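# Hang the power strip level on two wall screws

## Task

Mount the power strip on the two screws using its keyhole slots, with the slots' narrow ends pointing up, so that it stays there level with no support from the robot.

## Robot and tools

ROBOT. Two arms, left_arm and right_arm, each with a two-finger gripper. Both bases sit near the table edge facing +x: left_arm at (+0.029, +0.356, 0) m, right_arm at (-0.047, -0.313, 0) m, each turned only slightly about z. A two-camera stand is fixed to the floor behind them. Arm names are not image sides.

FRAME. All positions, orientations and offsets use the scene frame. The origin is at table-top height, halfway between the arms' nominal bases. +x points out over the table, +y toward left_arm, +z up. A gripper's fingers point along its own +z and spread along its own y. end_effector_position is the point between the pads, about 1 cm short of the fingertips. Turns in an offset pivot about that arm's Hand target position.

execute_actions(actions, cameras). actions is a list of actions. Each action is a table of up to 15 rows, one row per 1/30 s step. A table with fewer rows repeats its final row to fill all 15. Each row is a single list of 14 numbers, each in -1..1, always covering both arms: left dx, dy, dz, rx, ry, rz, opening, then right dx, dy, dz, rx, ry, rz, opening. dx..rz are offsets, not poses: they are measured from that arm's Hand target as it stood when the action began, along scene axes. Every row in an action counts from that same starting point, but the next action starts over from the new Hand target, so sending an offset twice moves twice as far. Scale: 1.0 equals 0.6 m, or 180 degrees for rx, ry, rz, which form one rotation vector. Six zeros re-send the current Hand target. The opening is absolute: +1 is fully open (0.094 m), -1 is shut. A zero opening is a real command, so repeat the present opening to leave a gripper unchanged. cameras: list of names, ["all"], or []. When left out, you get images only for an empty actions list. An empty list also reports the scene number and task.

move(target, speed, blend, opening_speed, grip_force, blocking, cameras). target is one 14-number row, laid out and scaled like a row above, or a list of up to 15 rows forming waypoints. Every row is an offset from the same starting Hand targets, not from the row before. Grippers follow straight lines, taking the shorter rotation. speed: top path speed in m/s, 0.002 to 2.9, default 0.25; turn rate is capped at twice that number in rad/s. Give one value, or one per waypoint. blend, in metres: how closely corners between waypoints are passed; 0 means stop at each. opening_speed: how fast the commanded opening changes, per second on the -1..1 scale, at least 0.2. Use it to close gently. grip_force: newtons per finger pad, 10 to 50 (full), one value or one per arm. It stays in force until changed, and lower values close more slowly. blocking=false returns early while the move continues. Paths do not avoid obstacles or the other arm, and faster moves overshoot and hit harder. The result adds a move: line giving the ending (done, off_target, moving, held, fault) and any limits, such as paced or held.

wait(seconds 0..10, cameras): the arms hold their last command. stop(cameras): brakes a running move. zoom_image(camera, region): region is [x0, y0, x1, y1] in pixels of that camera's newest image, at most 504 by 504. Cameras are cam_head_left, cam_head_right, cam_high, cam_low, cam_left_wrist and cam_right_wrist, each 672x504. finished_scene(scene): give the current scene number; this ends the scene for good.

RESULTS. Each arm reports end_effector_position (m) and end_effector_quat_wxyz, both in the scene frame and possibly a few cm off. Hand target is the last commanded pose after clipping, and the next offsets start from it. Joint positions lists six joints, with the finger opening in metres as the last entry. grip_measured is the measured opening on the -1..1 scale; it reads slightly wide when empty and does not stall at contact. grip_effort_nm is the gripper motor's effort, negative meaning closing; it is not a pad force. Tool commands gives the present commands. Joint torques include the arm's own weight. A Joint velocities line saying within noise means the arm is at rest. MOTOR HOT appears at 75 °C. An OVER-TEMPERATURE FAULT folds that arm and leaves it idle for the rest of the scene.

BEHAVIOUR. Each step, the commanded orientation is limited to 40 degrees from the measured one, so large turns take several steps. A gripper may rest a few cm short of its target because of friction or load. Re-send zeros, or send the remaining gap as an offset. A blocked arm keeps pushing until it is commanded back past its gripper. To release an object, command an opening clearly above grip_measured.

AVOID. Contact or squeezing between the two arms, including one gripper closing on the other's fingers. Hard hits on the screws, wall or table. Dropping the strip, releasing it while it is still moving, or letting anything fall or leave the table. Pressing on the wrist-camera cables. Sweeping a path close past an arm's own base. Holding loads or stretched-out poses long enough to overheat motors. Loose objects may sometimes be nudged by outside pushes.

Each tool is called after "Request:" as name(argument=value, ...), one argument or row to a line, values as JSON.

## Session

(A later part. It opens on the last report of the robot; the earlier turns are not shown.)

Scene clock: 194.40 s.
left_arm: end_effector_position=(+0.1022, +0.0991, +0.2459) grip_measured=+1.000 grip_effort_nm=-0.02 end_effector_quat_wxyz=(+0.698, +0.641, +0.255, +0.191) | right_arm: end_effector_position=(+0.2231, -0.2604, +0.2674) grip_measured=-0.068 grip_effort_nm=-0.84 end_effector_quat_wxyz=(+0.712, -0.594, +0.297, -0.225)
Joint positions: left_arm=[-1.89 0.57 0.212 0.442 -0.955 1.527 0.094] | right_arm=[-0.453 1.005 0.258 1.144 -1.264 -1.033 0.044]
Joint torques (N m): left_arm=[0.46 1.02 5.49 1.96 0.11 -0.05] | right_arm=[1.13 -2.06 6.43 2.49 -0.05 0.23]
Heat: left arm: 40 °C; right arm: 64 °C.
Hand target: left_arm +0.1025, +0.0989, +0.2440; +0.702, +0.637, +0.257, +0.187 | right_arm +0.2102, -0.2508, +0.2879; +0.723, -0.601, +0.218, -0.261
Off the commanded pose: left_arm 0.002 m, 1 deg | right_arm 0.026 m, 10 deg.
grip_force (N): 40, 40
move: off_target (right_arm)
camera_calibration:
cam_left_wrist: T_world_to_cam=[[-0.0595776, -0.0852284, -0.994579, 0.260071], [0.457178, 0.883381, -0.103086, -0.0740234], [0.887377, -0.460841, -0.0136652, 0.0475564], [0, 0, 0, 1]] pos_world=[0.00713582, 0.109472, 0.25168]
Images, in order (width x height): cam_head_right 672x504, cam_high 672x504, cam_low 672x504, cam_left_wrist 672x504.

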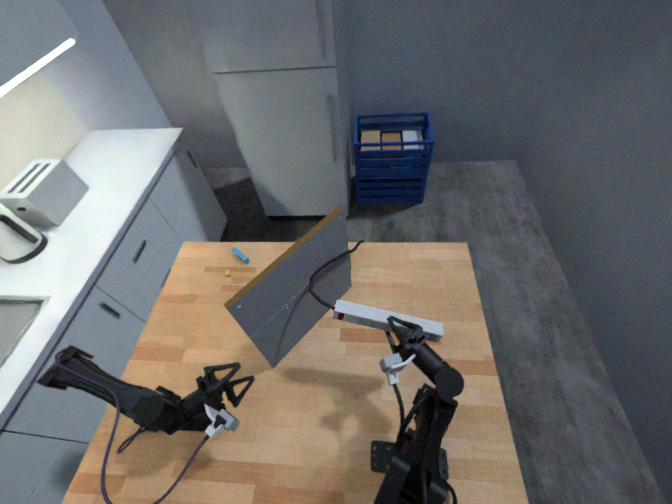

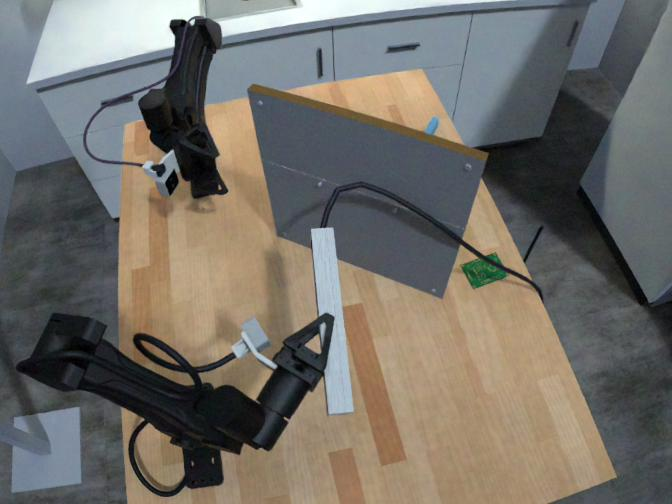

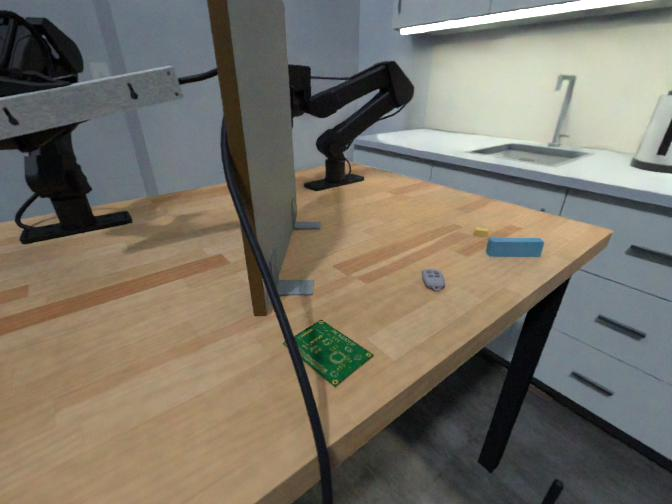

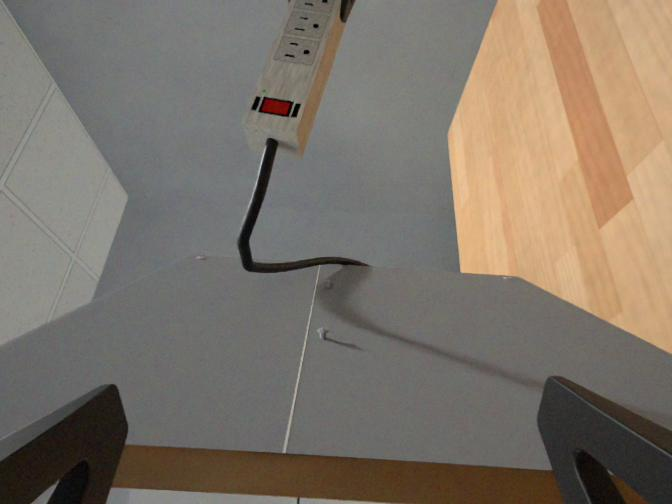

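Request:
move(
  target=[
    [-0.1,0.085,0.08,0,0,0,1,-0.04,0.05,0.18,0,0,0,-0.4],
    [-0.1,0.085,0.08,0,0,0,1,0.014,0.2,0.187,0,0,0,-0.4],
  ],
  blend=0.02,
  speed=0.1,
  cameras=["cam_high","cam_head_right","cam_low","cam_left_wrist"],
)

Scene clock: 214.67 s.
left_arm: end_effector_position=(+0.0409, +0.1461, +0.2762) grip_measured=+1.000 grip_effort_nm=-0.02 end_effector_quat_wxyz=(+0.680, +0.671, +0.227, +0.190) | right_arm: end_effector_position=(+0.2259, -0.1447, +0.3381) grip_measured=-0.068 grip_effort_nm=-0.84 end_effector_quat_wxyz=(+0.682, -0.629, +0.296, -0.227)
Joint positions: left_arm=[-2.564 0.502 0.309 0.468 -1.582 1.793 0.094] | right_arm=[0.277 0.779 0.638 0.182 -0.565 -1.43 0.044]
Joint torques (N m): left_arm=[-0.4 0.42 10.1 1.13 0.1 -0.11] | right_arm=[2.82 -0.51 13.94 2.39 -0.27 -0.18]
Heat: left arm: 40 °C; right arm: 61 °C.
Hand target: left_arm +0.0425, +0.1499, +0.2919; +0.702, +0.637, +0.257, +0.187 | right_arm +0.2186, -0.1307, +0.4000; +0.723, -0.601, +0.218, -0.261
Off the commanded pose: left_arm 0.016 m, 6 deg | right_arm 0.064 m, 11 deg.
joint sent to its limit (left arm) — joint 5 (wrist yaw), lower limit. The joint targets are off in orientation, not in position.
grip_force (N): 40, 40
move: off_target (left_arm, right_arm)
camera_calibration:
cam_left_wrist: T_world_to_cam=[[-0.0441055, -0.006948, -0.999003, 0.279711], [0.499402, 0.865915, -0.0280708, -0.104331], [0.865247, -0.500142, -0.0347218, 0.136486], [0, 0, 0, 1]] pos_world=[-0.0536546, 0.160548, 0.281243]
Images, in order (width x height): cam_head_right 672x504, cam_high 672x504, cam_low 672x504, cam_left_wrist 672x504.

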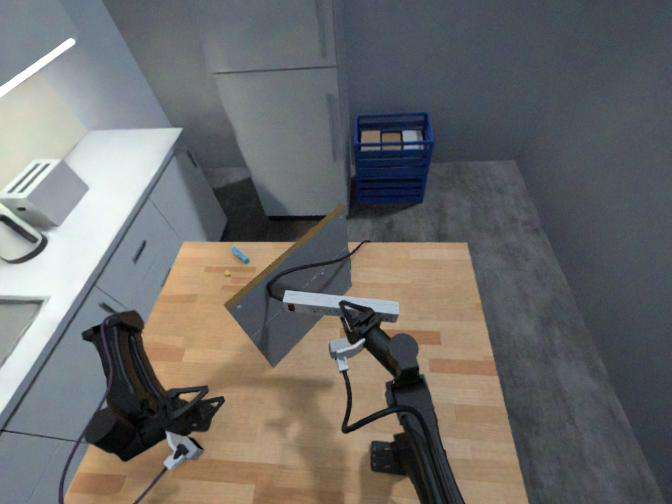

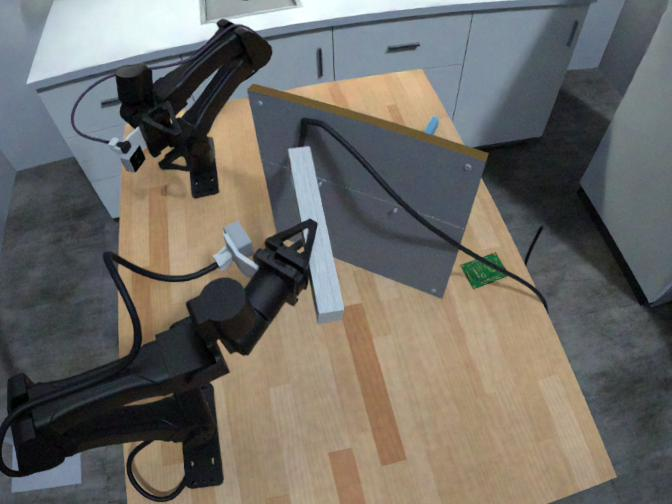

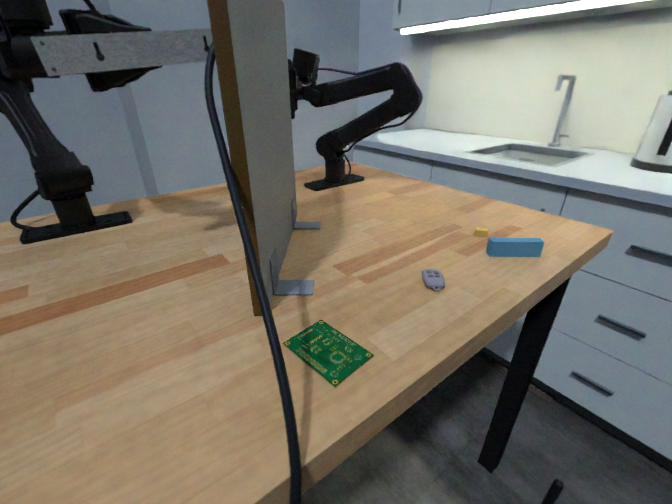

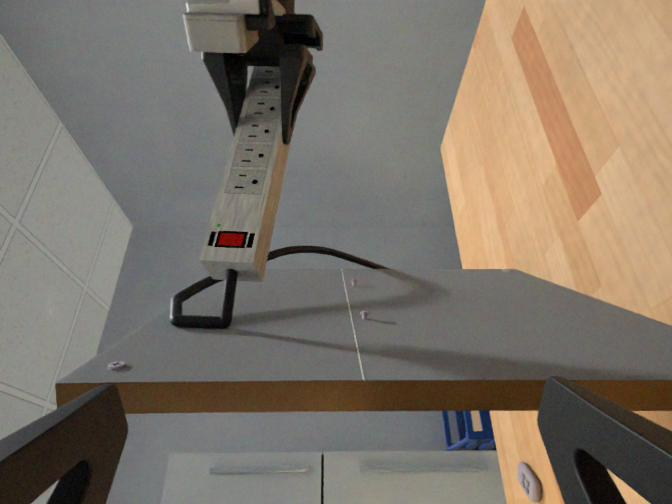

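Request:
move(
  target=[0,0,0,0,0,0,1,-0.04,-0.05,0.05,-0.115,-0.137,0,-0.4],
  speed=0.12,
  cameras=["cam_high","cam_head_right","cam_low","cam_left_wrist"],
)

Scene clock: 241.27 s.
left_arm: end_effector_position=(+0.0409, +0.1461, +0.2761) grip_measured=+1.000 grip_effort_nm=-0.02 end_effector_quat_wxyz=(+0.680, +0.671, +0.226, +0.190) | right_arm: end_effector_position=(+0.2113, -0.1698, +0.3827) grip_measured=-0.068 grip_effort_nm=-0.84 end_effector_quat_wxyz=(-0.619, +0.680, -0.081, +0.384)
Joint positions: left_arm=[-2.564 0.502 0.309 0.467 -1.582 1.793 0.094] | right_arm=[0.046 0.775 0.78 0.092 -0.881 -1.932 0.044]
Joint torques (N m): left_arm=[-0.39 0.39 10.21 1.13 0.09 -0.11] | right_arm=[0.32 -1.25 12.93 2 -0.51 -0.01]
Heat: left arm: 39 °C; right arm: 63 °C.
Hand target: left_arm +0.0425, +0.1499, +0.2919; +0.702, +0.637, +0.257, +0.187 | right_arm +0.1946, -0.1608, +0.4301; -0.634, +0.651, -0.010, +0.417
Off the commanded pose: left_arm 0.016 m, 6 deg | right_arm 0.051 m, 10 deg.
joint sent to its limit (left arm) — joint 5 (wrist yaw), lower limit. The joint targets are off in orientation, not in position.
grip_force (N): 40, 40
move: off_target (left_arm, right_arm)
camera_calibration:
cam_left_wrist: T_world_to_cam=[[-0.0431633, -0.00634076, -0.999048, 0.279579], [0.499461, 0.865913, -0.0270747, -0.104609], [0.86526, -0.500154, -0.0342087, 0.136342], [0, 0, 0, 1]] pos_world=[-0.0536554, 0.160547, 0.281144]
Images, in order (width x height): cam_head_right 672x504, cam_high 672x504, cam_low 672x504, cam_left_wrist 672x504.

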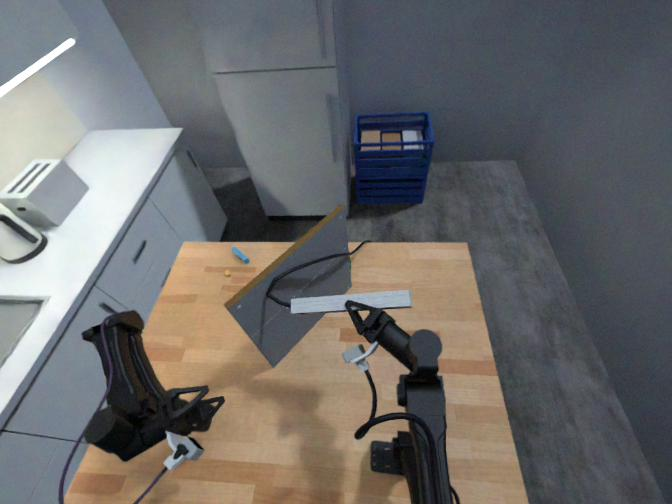

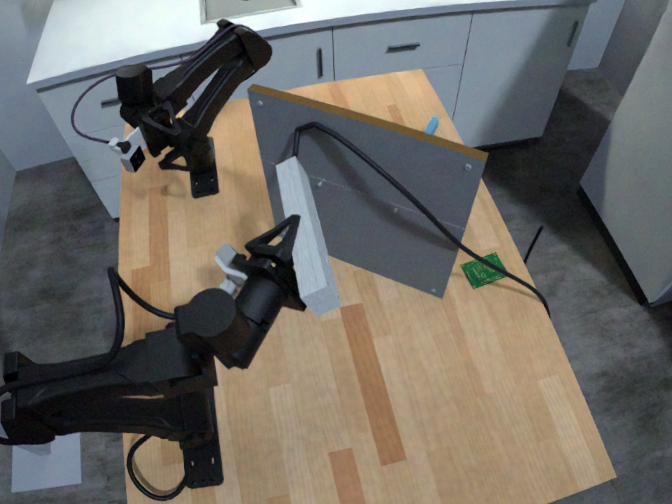

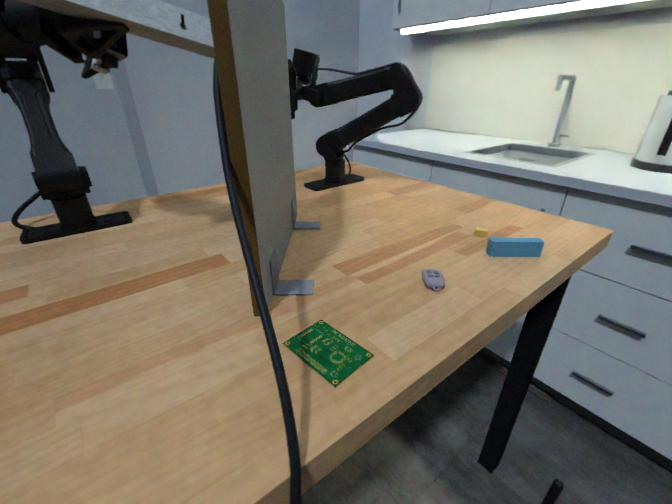

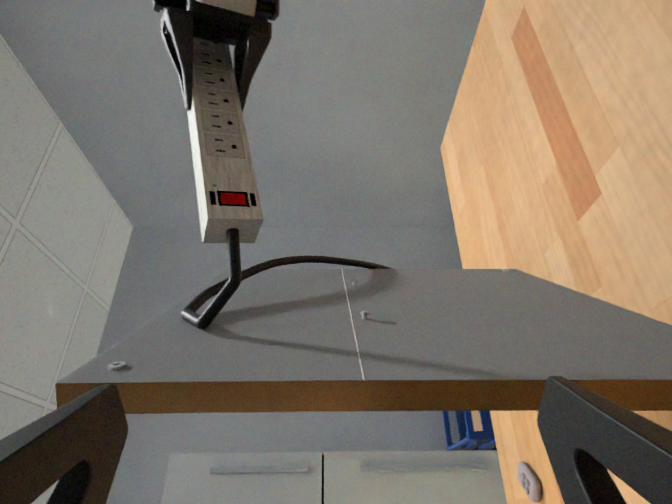

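Request:
move(
  target=[0,0,0,0,0,0,1,-0.074,-0.02,0.03,0.054,0.188,0.278,-0.4],
  speed=0.12,
  cameras=["cam_high","cam_head_right","cam_low","cam_left_wrist"],
)

Scene clock: 265.83 s.
left_arm: end_effector_position=(+0.0409, +0.1461, +0.2761) grip_measured=+1.000 grip_effort_nm=-0.02 end_effector_quat_wxyz=(+0.680, +0.671, +0.226, +0.190) | right_arm: end_effector_position=(+0.1650, -0.1747, +0.4243) grip_measured=-0.068 grip_effort_nm=-0.84 end_effector_quat_wxyz=(+0.706, -0.695, +0.132, -0.020)
Joint positions: left_arm=[-2.564 0.502 0.309 0.467 -1.582 1.793 0.094] | right_arm=[-0.186 0.957 0.984 0.314 -1.575 -1.071 0.044]
Joint torques (N m): left_arm=[-0.39 0.4 10.17 1.13 0.1 -0.11] | right_arm=[-0.27 -3.41 11.48 0.75 0.09 0.11]
Heat: left arm: 39 °C; right arm: 60 °C.
Hand target: left_arm +0.0425, +0.1499, +0.2919; +0.702, +0.637, +0.257, +0.187 | right_arm +0.1501, -0.1727, +0.4480; +0.770, -0.630, -0.050, +0.089
Off the commanded pose: left_arm 0.016 m, 6 deg | right_arm 0.028 m, 26 deg.
joint sent to its limit (left arm) — joint 5 (wrist yaw), lower limit. The joint targets are off in orientation, not in position.
joint sent to its limit (right arm) — joint 5 (wrist yaw), lower limit. The joint targets are off in orientation, not in position.
grip_force (N): 40, 40
move: off_target (left_arm, right_arm)
camera_calibration:
cam_left_wrist: T_world_to_cam=[[-0.0431633, -0.00634076, -0.999048, 0.279579], [0.499461, 0.865913, -0.0270747, -0.104609], [0.86526, -0.500154, -0.0342087, 0.136342], [0, 0, 0, 1]] pos_world=[-0.0536554, 0.160547, 0.281144]
Images, in order (width x height): cam_head_right 672x504, cam_high 672x504, cam_low 672x504, cam_left_wrist 672x504.

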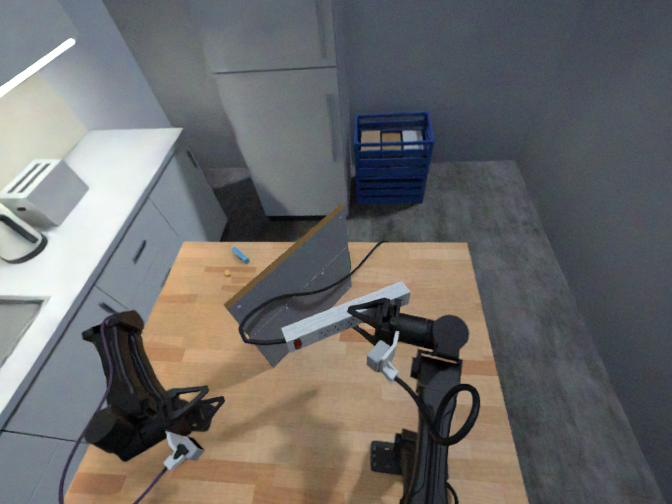

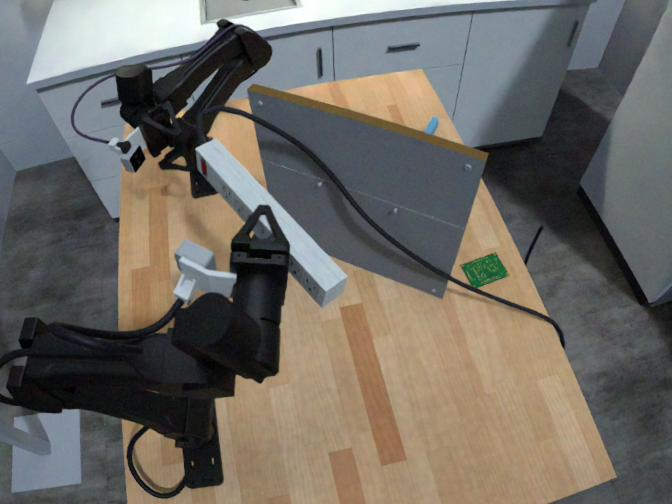

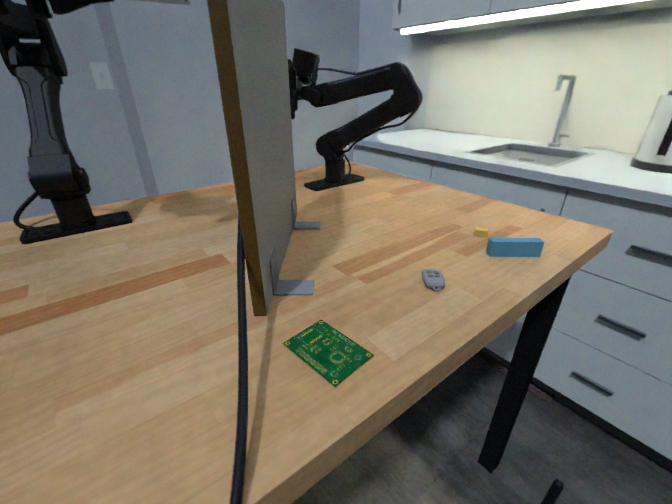

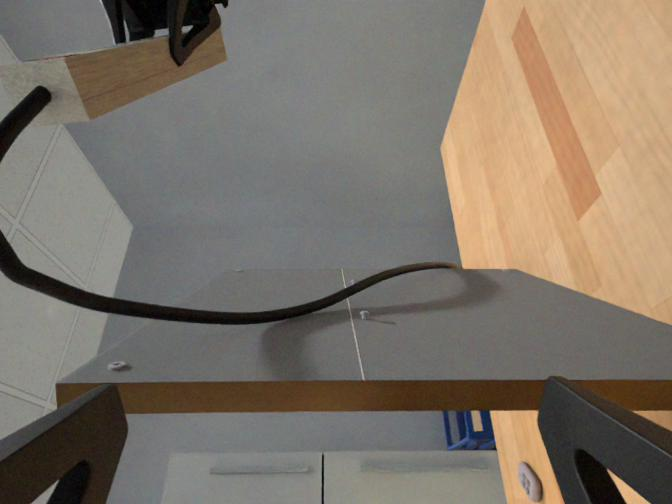

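Request:
move(
  target=[
    [0,0,0,0,0,0,1,0.05,-0.02,0.07,0,0,-0.1,-0.4],
    [0,0,0,0,0,0,1,0.13,0.03,0.08,-0.009,-0.009,-0.285,-0.4],
    [0,0,0,0,0,0,1,0.183,0.143,0.08,-0.009,-0.009,-0.285,-0.4],
  ],
  blend=0.02,
  speed=0.12,
  cameras=["cam_high","cam_head_right","cam_low","cam_left_wrist"],
)

Scene clock: 285.10 s.
left_arm: end_effector_position=(+0.0409, +0.1461, +0.2761) grip_measured=+1.000 grip_effort_nm=-0.02 end_effector_quat_wxyz=(+0.680, +0.671, +0.226, +0.190) | right_arm: end_effector_position=(+0.2673, -0.0869, +0.4427) grip_measured=-0.068 grip_effort_nm=-0.84 end_effector_quat_wxyz=(+0.685, -0.642, +0.255, -0.232)
Joint positions: left_arm=[-2.564 0.502 0.309 0.467 -1.582 1.793 0.094] | right_arm=[0.451 1.122 1.18 -0.005 -0.449 -1.496 0.044]
Joint torques (N m): left_arm=[-0.42 0.4 10.18 1.13 0.11 -0.11] | right_arm=[0.75 -3.71 12.36 2.16 0.04 0.18]
Heat: left arm: 39 °C; right arm: 55 °C.
Hand target: left_arm +0.0425, +0.1499, +0.2919; +0.702, +0.637, +0.257, +0.187 | right_arm +0.2601, -0.0870, +0.4960; +0.723, -0.602, +0.218, -0.261
Off the commanded pose: left_arm 0.016 m, 6 deg | right_arm 0.054 m, 8 deg.
joint sent to its limit (left arm) — joint 5 (wrist yaw), lower limit. The joint targets are off in orientation, not in position.
grip_force (N): 40, 40
move: off_target (left_arm, right_arm)
camera_calibration:
cam_left_wrist: T_world_to_cam=[[-0.0431633, -0.00634076, -0.999048, 0.279579], [0.499461, 0.865913, -0.0270747, -0.104609], [0.86526, -0.500154, -0.0342087, 0.136342], [0, 0, 0, 1]] pos_world=[-0.0536554, 0.160547, 0.281144]
Images, in order (width x height): cam_head_right 672x504, cam_high 672x504, cam_low 672x504, cam_left_wrist 672x504.

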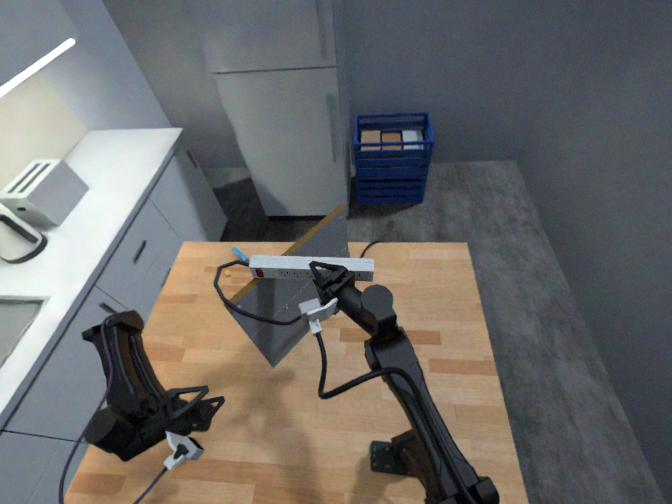

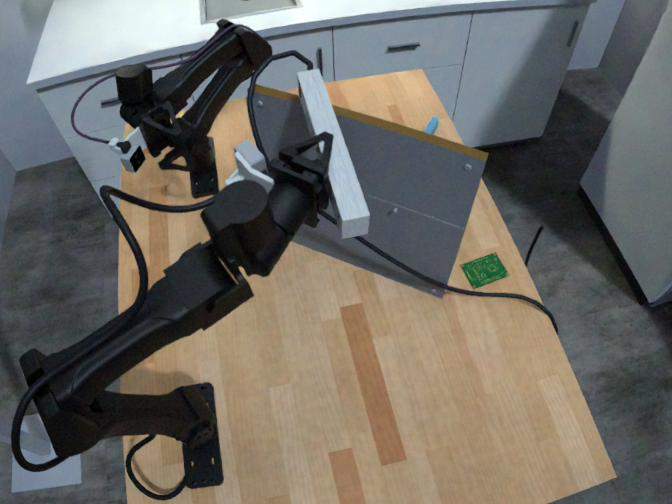

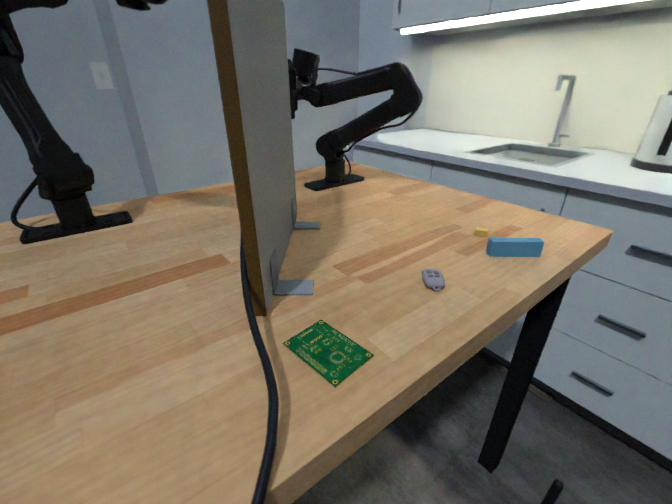

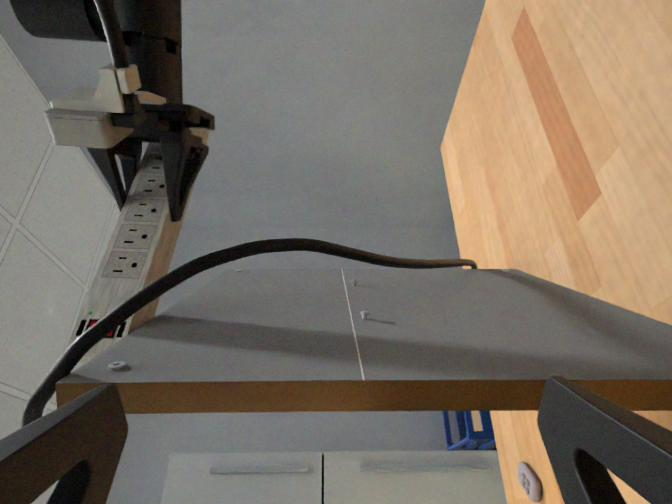

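Request:
move(
  target=[0,0,0,0,0,0,1,-0.021,-0.026,-0.27,0,0,0,-0.4],
  speed=0.08,
  cameras=["cam_high","cam_head_right","cam_right_wrist","cam_left_wrist"],
)

Scene clock: 293.03 s.
left_arm: end_effector_position=(+0.0409, +0.1461, +0.2761) grip_measured=+1.000 grip_effort_nm=-0.02 end_effector_quat_wxyz=(+0.680, +0.671, +0.226, +0.190) | right_arm: end_effector_position=(+0.2376, -0.1123, +0.3826) grip_measured=-0.068 grip_effort_nm=-0.84 end_effector_quat_wxyz=(+0.759, -0.546, +0.189, -0.299)
Joint positions: left_arm=[-2.564 0.502 0.309 0.467 -1.582 1.793 0.094] | right_arm=[0.419 0.985 0.578 0.784 -0.447 -1.443 0.044]
Joint torques (N m): left_arm=[-0.4 0.38 10.17 1.14 0.09 -0.11] | right_arm=[-0.43 -0.76 4.41 0.21 -0.29 -0.23]
Heat: left arm: 39 °C; right arm: 55 °C.
Hand target: left_arm +0.0425, +0.1499, +0.2919; +0.702, +0.637, +0.257, +0.187 | right_arm +0.2474, -0.1026, +0.3341; +0.723, -0.601, +0.218, -0.261
Off the commanded pose: left_arm 0.016 m, 6 deg | right_arm 0.051 m, 9 deg.
joint sent to its limit (left arm) — joint 5 (wrist yaw), lower limit. The joint targets are off in orientation, not in position.
grip_force (N): 40, 40
move: off_target (left_arm, right_arm)
camera_calibration:
cam_left_wrist: T_world_to_cam=[[-0.0431633, -0.00634076, -0.999048, 0.279579], [0.499461, 0.865913, -0.0270747, -0.104609], [0.86526, -0.500154, -0.0342087, 0.136342], [0, 0, 0, 1]] pos_world=[-0.0536554, 0.160547, 0.281144]
cam_right_wrist: T_world_to_cam=[[-0.289948, -0.225092, 0.930196, -0.315777], [0.408016, -0.908266, -0.092604, -0.124235], [0.86571, 0.352684, 0.355191, -0.207599], [0, 0, 0, 1]] pos_world=[0.138851, -0.1107, 0.355967]
Images, in order (width x height): cam_head_right 672x504, cam_high 672x504, cam_left_wrist 672x504, cam_right_wrist 672x504.

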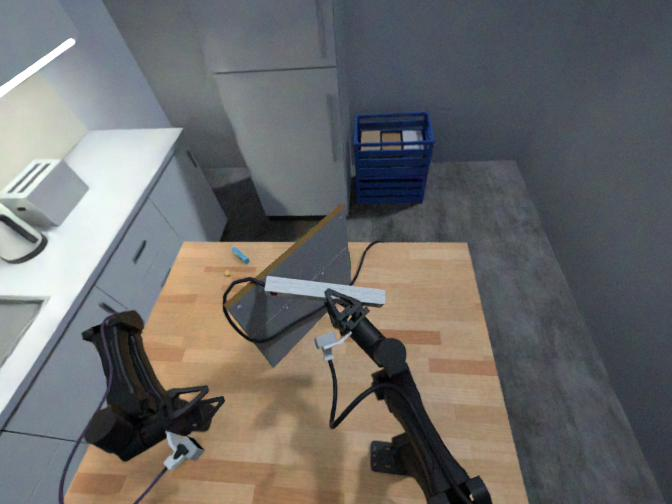

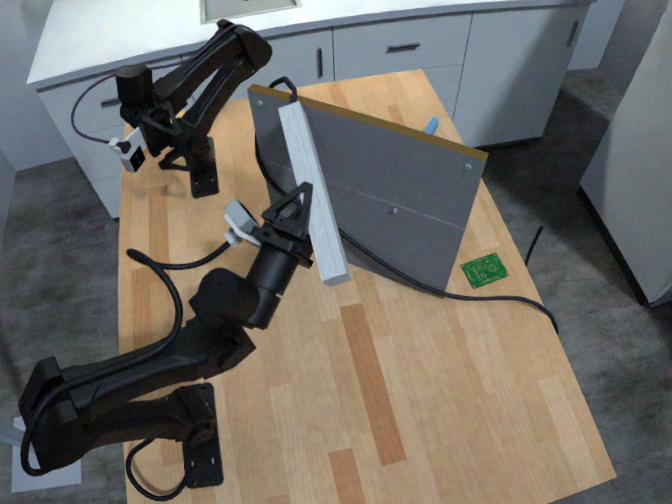

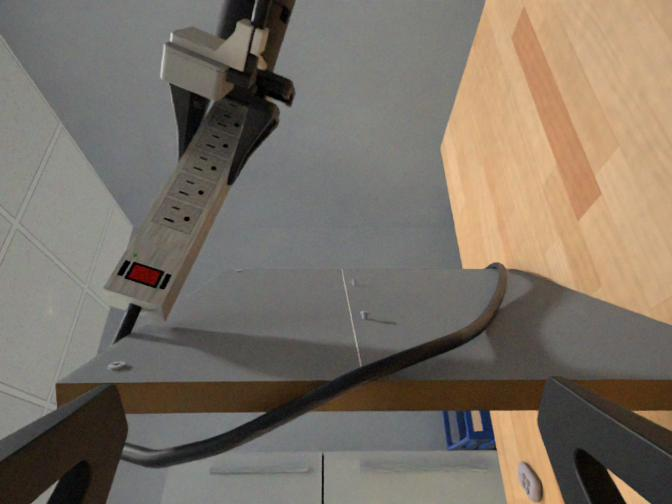

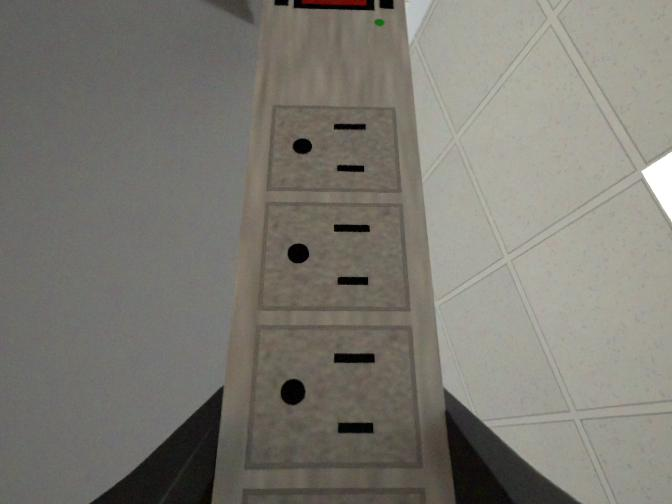

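Request:
move(
  target=[0,0,0,0,0,0,1,0,0,-0.13,-0.03,0.026,0,-0.4],
  speed=0.08,
  cameras=["cam_high","cam_head_right","cam_left_wrist"],
)

Scene clock: 300.70 s.
left_arm: end_effector_position=(+0.0409, +0.1461, +0.2761) grip_measured=+1.000 grip_effort_nm=-0.02 end_effector_quat_wxyz=(+0.680, +0.671, +0.226, +0.190) | right_arm: end_effector_position=(+0.2211, -0.1277, +0.3524) grip_measured=-0.068 grip_effort_nm=-0.84 end_effector_quat_wxyz=(+0.772, -0.519, +0.170, -0.325)
Joint positions: left_arm=[-2.564 0.502 0.309 0.467 -1.582 1.793 0.094] | right_arm=[0.39 0.979 0.375 1.069 -0.454 -1.436 0.044]
Joint torques (N m): left_arm=[-0.38 0.42 10.17 1.13 0.1 -0.11] | right_arm=[-0.77 0.83 2.39 -1.29 -0.69 -0.6]
Heat: left arm: 39 °C; right arm: 52 °C.
Hand target: left_arm +0.0425, +0.1499, +0.2919; +0.702, +0.637, +0.257, +0.187 | right_arm +0.2475, -0.1026, +0.2560; +0.684, -0.645, +0.235, -0.246
Off the commanded pose: left_arm 0.016 m, 6 deg | right_arm 0.103 m, 21 deg.
joint sent to its limit (left arm) — joint 5 (wrist yaw), lower limit. The joint targets are off in orientation, not in position.
grip_force (N): 40, 40
move: off_target (left_arm, right_arm)
camera_calibration:
cam_left_wrist: T_world_to_cam=[[-0.0431633, -0.00634076, -0.999048, 0.279579], [0.499461, 0.865913, -0.0270747, -0.104609], [0.86526, -0.500154, -0.0342087, 0.136342], [0, 0, 0, 1]] pos_world=[-0.0536554, 0.160547, 0.281144]
Images, in order (width x height): cam_head_right 672x504, cam_high 672x504, cam_left_wrist 672x504.

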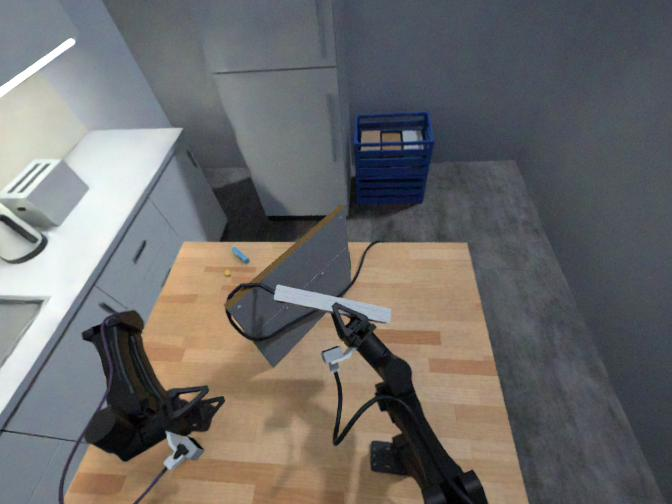

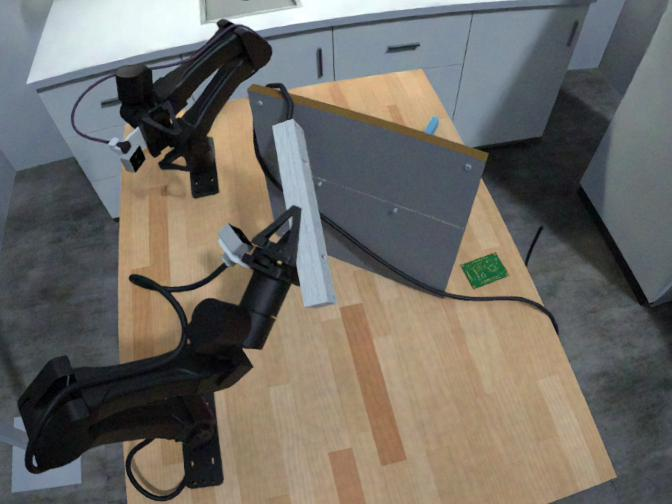

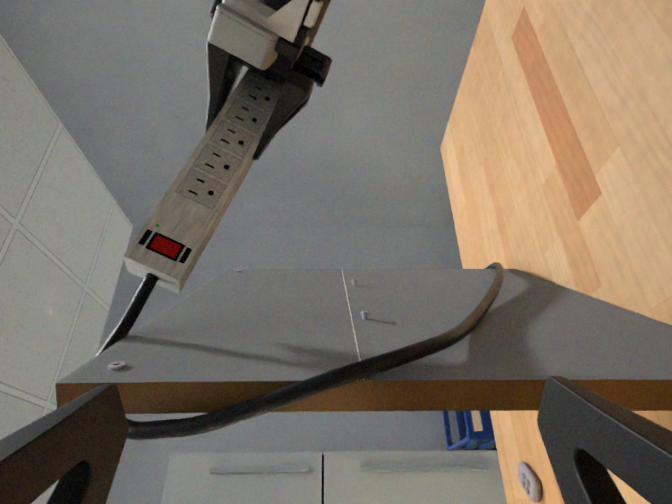

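Request:
move(
  target=[
    [0,0,0,0,0,0,1,-0.07,-0.09,0.26,0,0,0,-0.4],
    [0,0,0,0,0,0,1,-0.12,-0.2,0.26,0,0,0,-0.4],
  ],
  speed=0.1,
  cameras=["cam_high","cam_head_right","cam_left_wrist"],
)

Scene clock: 315.07 s.
left_arm: end_effector_position=(+0.0409, +0.1461, +0.2761) grip_measured=+1.000 grip_effort_nm=-0.02 end_effector_quat_wxyz=(+0.680, +0.671, +0.226, +0.190) | right_arm: end_effector_position=(+0.1772, -0.2206, +0.4099) grip_measured=-0.068 grip_effort_nm=-0.84 end_effector_quat_wxyz=(+0.683, -0.647, +0.240, -0.238)
Joint positions: left_arm=[-2.564 0.502 0.309 0.467 -1.582 1.793 0.094] | right_arm=[-0.374 0.701 0.873 -0.007 -1.284 -1.393 0.044]
Joint torques (N m): left_arm=[-0.4 0.39 10.17 1.11 0.1 -0.11] | right_arm=[-1.68 -0.23 5.9 1.38 -0.04 0.22]
Heat: left arm: 40 °C; right arm: 51 °C.
Hand target: left_arm +0.0425, +0.1499, +0.2919; +0.702, +0.637, +0.257, +0.187 | right_arm +0.1755, -0.2226, +0.4120; +0.684, -0.645, +0.235, -0.247
Off the commanded pose: left_arm 0.016 m, 6 deg | right_arm 0.003 m, 1 deg.
joint sent to its limit (left arm) — joint 5 (wrist yaw), lower limit. The joint targets are off in orientation, not in position.
grip_force (N): 40, 40
move: off_target (left_arm)
camera_calibration:
cam_left_wrist: T_world_to_cam=[[-0.0431633, -0.00634076, -0.999048, 0.279579], [0.499461, 0.865913, -0.0270747, -0.104609], [0.86526, -0.500154, -0.0342087, 0.136342], [0, 0, 0, 1]] pos_world=[-0.0536554, 0.160547, 0.281144]
Images, in order (width x height): cam_head_right 672x504, cam_high 672x504, cam_left_wrist 672x504.

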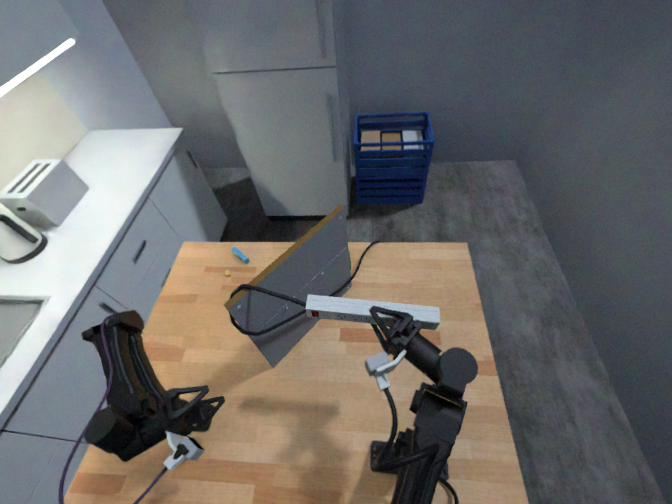

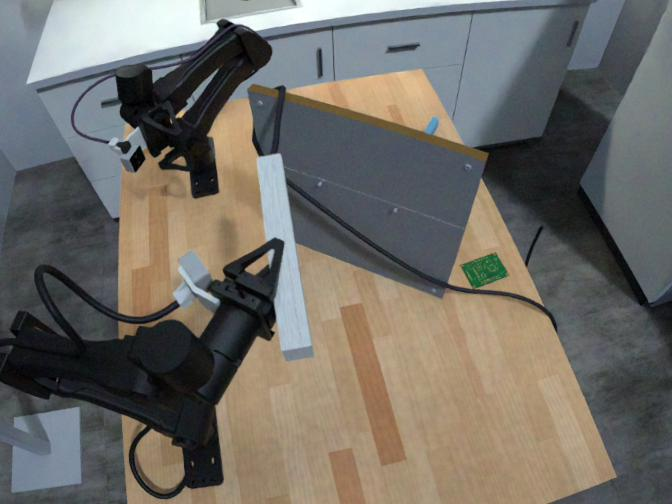

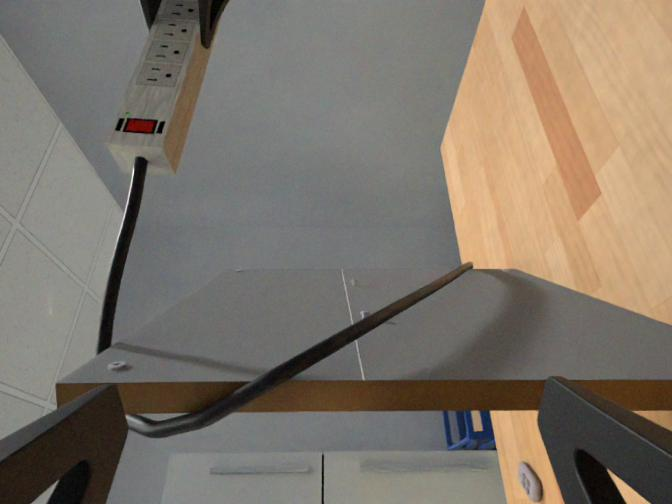

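Request:
move(
  target=[
    [0,0,0,0,0,0,1,0.05,0.12,0.147,0,0,0,-0.4],
    [0,0,0,0,0,0,1,0.08,0.17,0.25,0,0,0,-0.4],
    [0,0,0,0,0,0,1,-0.026,0.25,0.25,0,0,0,-0.4],
  ],
  blend=0.02,
  speed=0.12,
  cameras=["cam_high","cam_head_right","cam_left_wrist"],
)

Scene clock: 326.87 s.
left_arm: end_effector_position=(+0.0409, +0.1461, +0.2761) grip_measured=+1.000 grip_effort_nm=-0.02 end_effector_quat_wxyz=(+0.680, +0.671, +0.226, +0.190) | right_arm: end_effector_position=(+0.1689, -0.0665, +0.4927) grip_measured=-0.068 grip_effort_nm=-0.84 end_effector_quat_wxyz=(-0.606, +0.717, -0.260, +0.224)
Joint positions: left_arm=[-2.564 0.502 0.309 0.467 -1.582 1.793 0.094] | right_arm=[0.858 1.11 1.657 -0.712 -0.045 -1.585 0.044]
Joint torques (N m): left_arm=[-0.42 0.43 10.17 1.14 0.11 -0.11] | right_arm=[0.34 -4.21 10.11 2.83 -0.09 0.23]
Heat: left arm: 40 °C; right arm: 52 °C.
Hand target: left_arm +0.0425, +0.1499, +0.2919; +0.702, +0.637, +0.257, +0.187 | right_arm +0.1597, -0.0725, +0.5620; -0.684, +0.645, -0.235, +0.246
Off the commanded pose: left_arm 0.016 m, 6 deg | right_arm 0.070 m, 13 deg.
joint sent to its limit (left arm) — joint 5 (wrist yaw), lower limit. The joint targets are off in orientation, not in position.
grip_force (N): 40, 40
move: off_target (left_arm, right_arm)
camera_calibration:
cam_left_wrist: T_world_to_cam=[[-0.0431633, -0.00634076, -0.999048, 0.279579], [0.499461, 0.865913, -0.0270747, -0.104609], [0.86526, -0.500154, -0.0342087, 0.136342], [0, 0, 0, 1]] pos_world=[-0.0536554, 0.160547, 0.281144]
Images, in order (width x height): cam_head_right 672x504, cam_high 672x504, cam_left_wrist 672x504.

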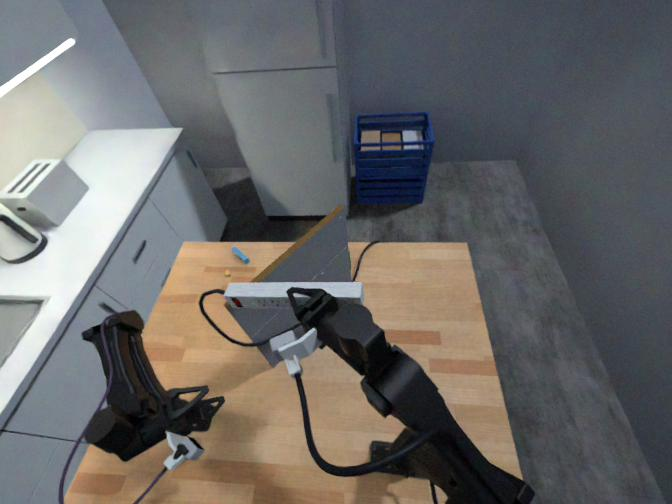

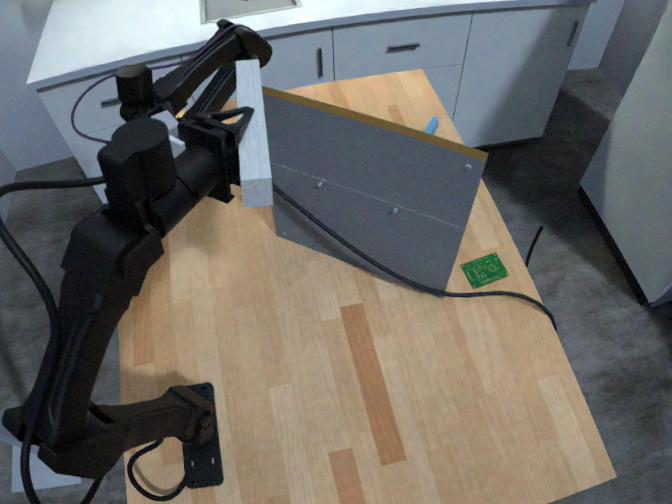

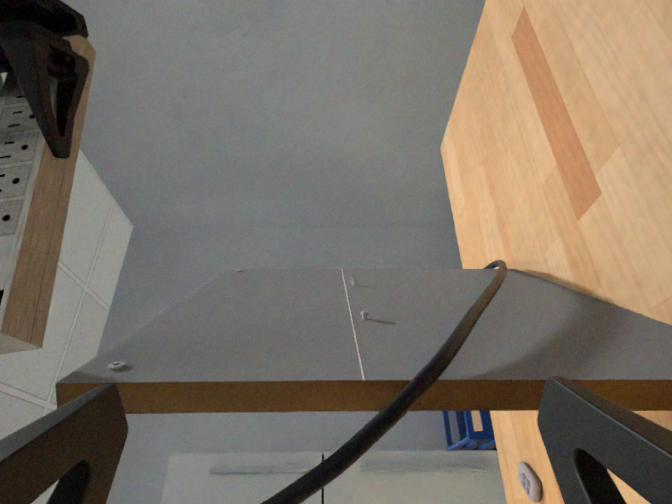

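Request:
move(
  target=[
    [0,0,0,0,0,0,1,-0.125,-0.15,0,0,0,0,-0.4],
    [0,0,0,0,0,0,1,-0.08,-0.19,-0.3,0,0,0,-0.4],
  ],
  blend=0.01,
  speed=0.12,
  cameras=["cam_high","cam_head_right","cam_left_wrist"],
)

Scene clock: 335.17 s.
left_arm: end_effector_position=(+0.0409, +0.1461, +0.2761) grip_measured=+1.000 grip_effort_nm=-0.02 end_effector_quat_wxyz=(+0.680, +0.671, +0.226, +0.190) | right_arm: end_effector_position=(+0.1162, -0.1895, +0.3720) grip_measured=-0.068 grip_effort_nm=-0.84 end_effector_quat_wxyz=(+0.676, -0.650, +0.254, -0.237)
Joint positions: left_arm=[-2.564 0.502 0.309 0.467 -1.582 1.793 0.094] | right_arm=[-0.263 0.369 0.76 -0.327 -1.157 -1.477 0.044]
Joint torques (N m): left_arm=[-0.42 0.43 10.18 1.13 0.09 -0.11] | right_arm=[0.64 1.39 5.97 1.72 -0.04 0.37]
Heat: left arm: 40 °C; right arm: 57 °C.
Hand target: left_arm +0.0425, +0.1499, +0.2919; +0.702, +0.637, +0.257, +0.187 | right_arm +0.1117, -0.1865, +0.3821; +0.684, -0.645, +0.235, -0.247
Off the commanded pose: left_arm 0.016 m, 6 deg | right_arm 0.011 m, 3 deg.
joint sent to its limit (left arm) — joint 5 (wrist yaw), lower limit. The joint targets are off in orientation, not in position.
grip_force (N): 40, 40
move: off_target (left_arm, right_arm)
camera_calibration:
cam_left_wrist: T_world_to_cam=[[-0.0431633, -0.00634076, -0.999048, 0.279579], [0.499461, 0.865913, -0.0270747, -0.104609], [0.86526, -0.500154, -0.0342087, 0.136342], [0, 0, 0, 1]] pos_world=[-0.0536554, 0.160547, 0.281144]
Images, in order (width x height): cam_head_right 672x504, cam_high 672x504, cam_left_wrist 672x504.

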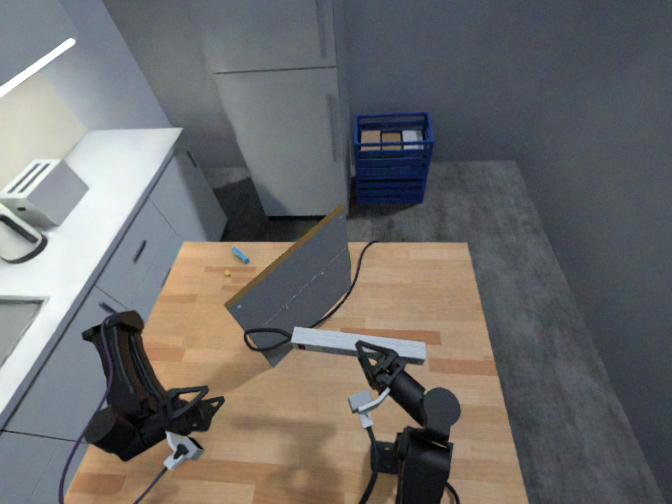

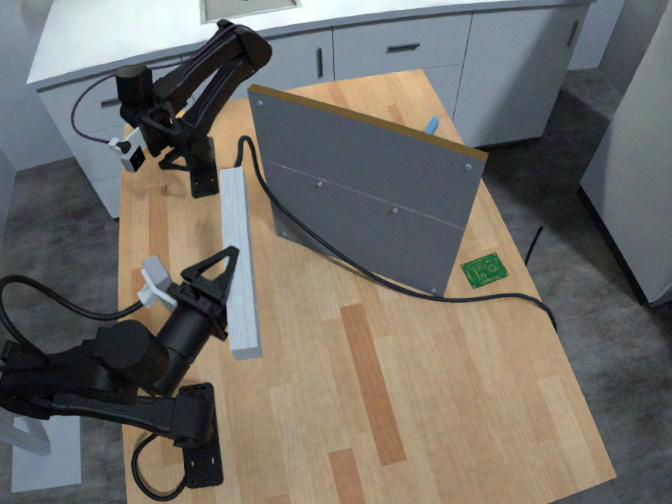

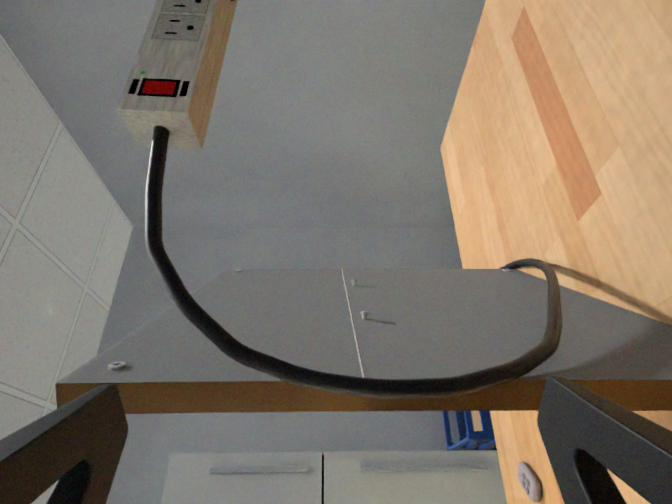

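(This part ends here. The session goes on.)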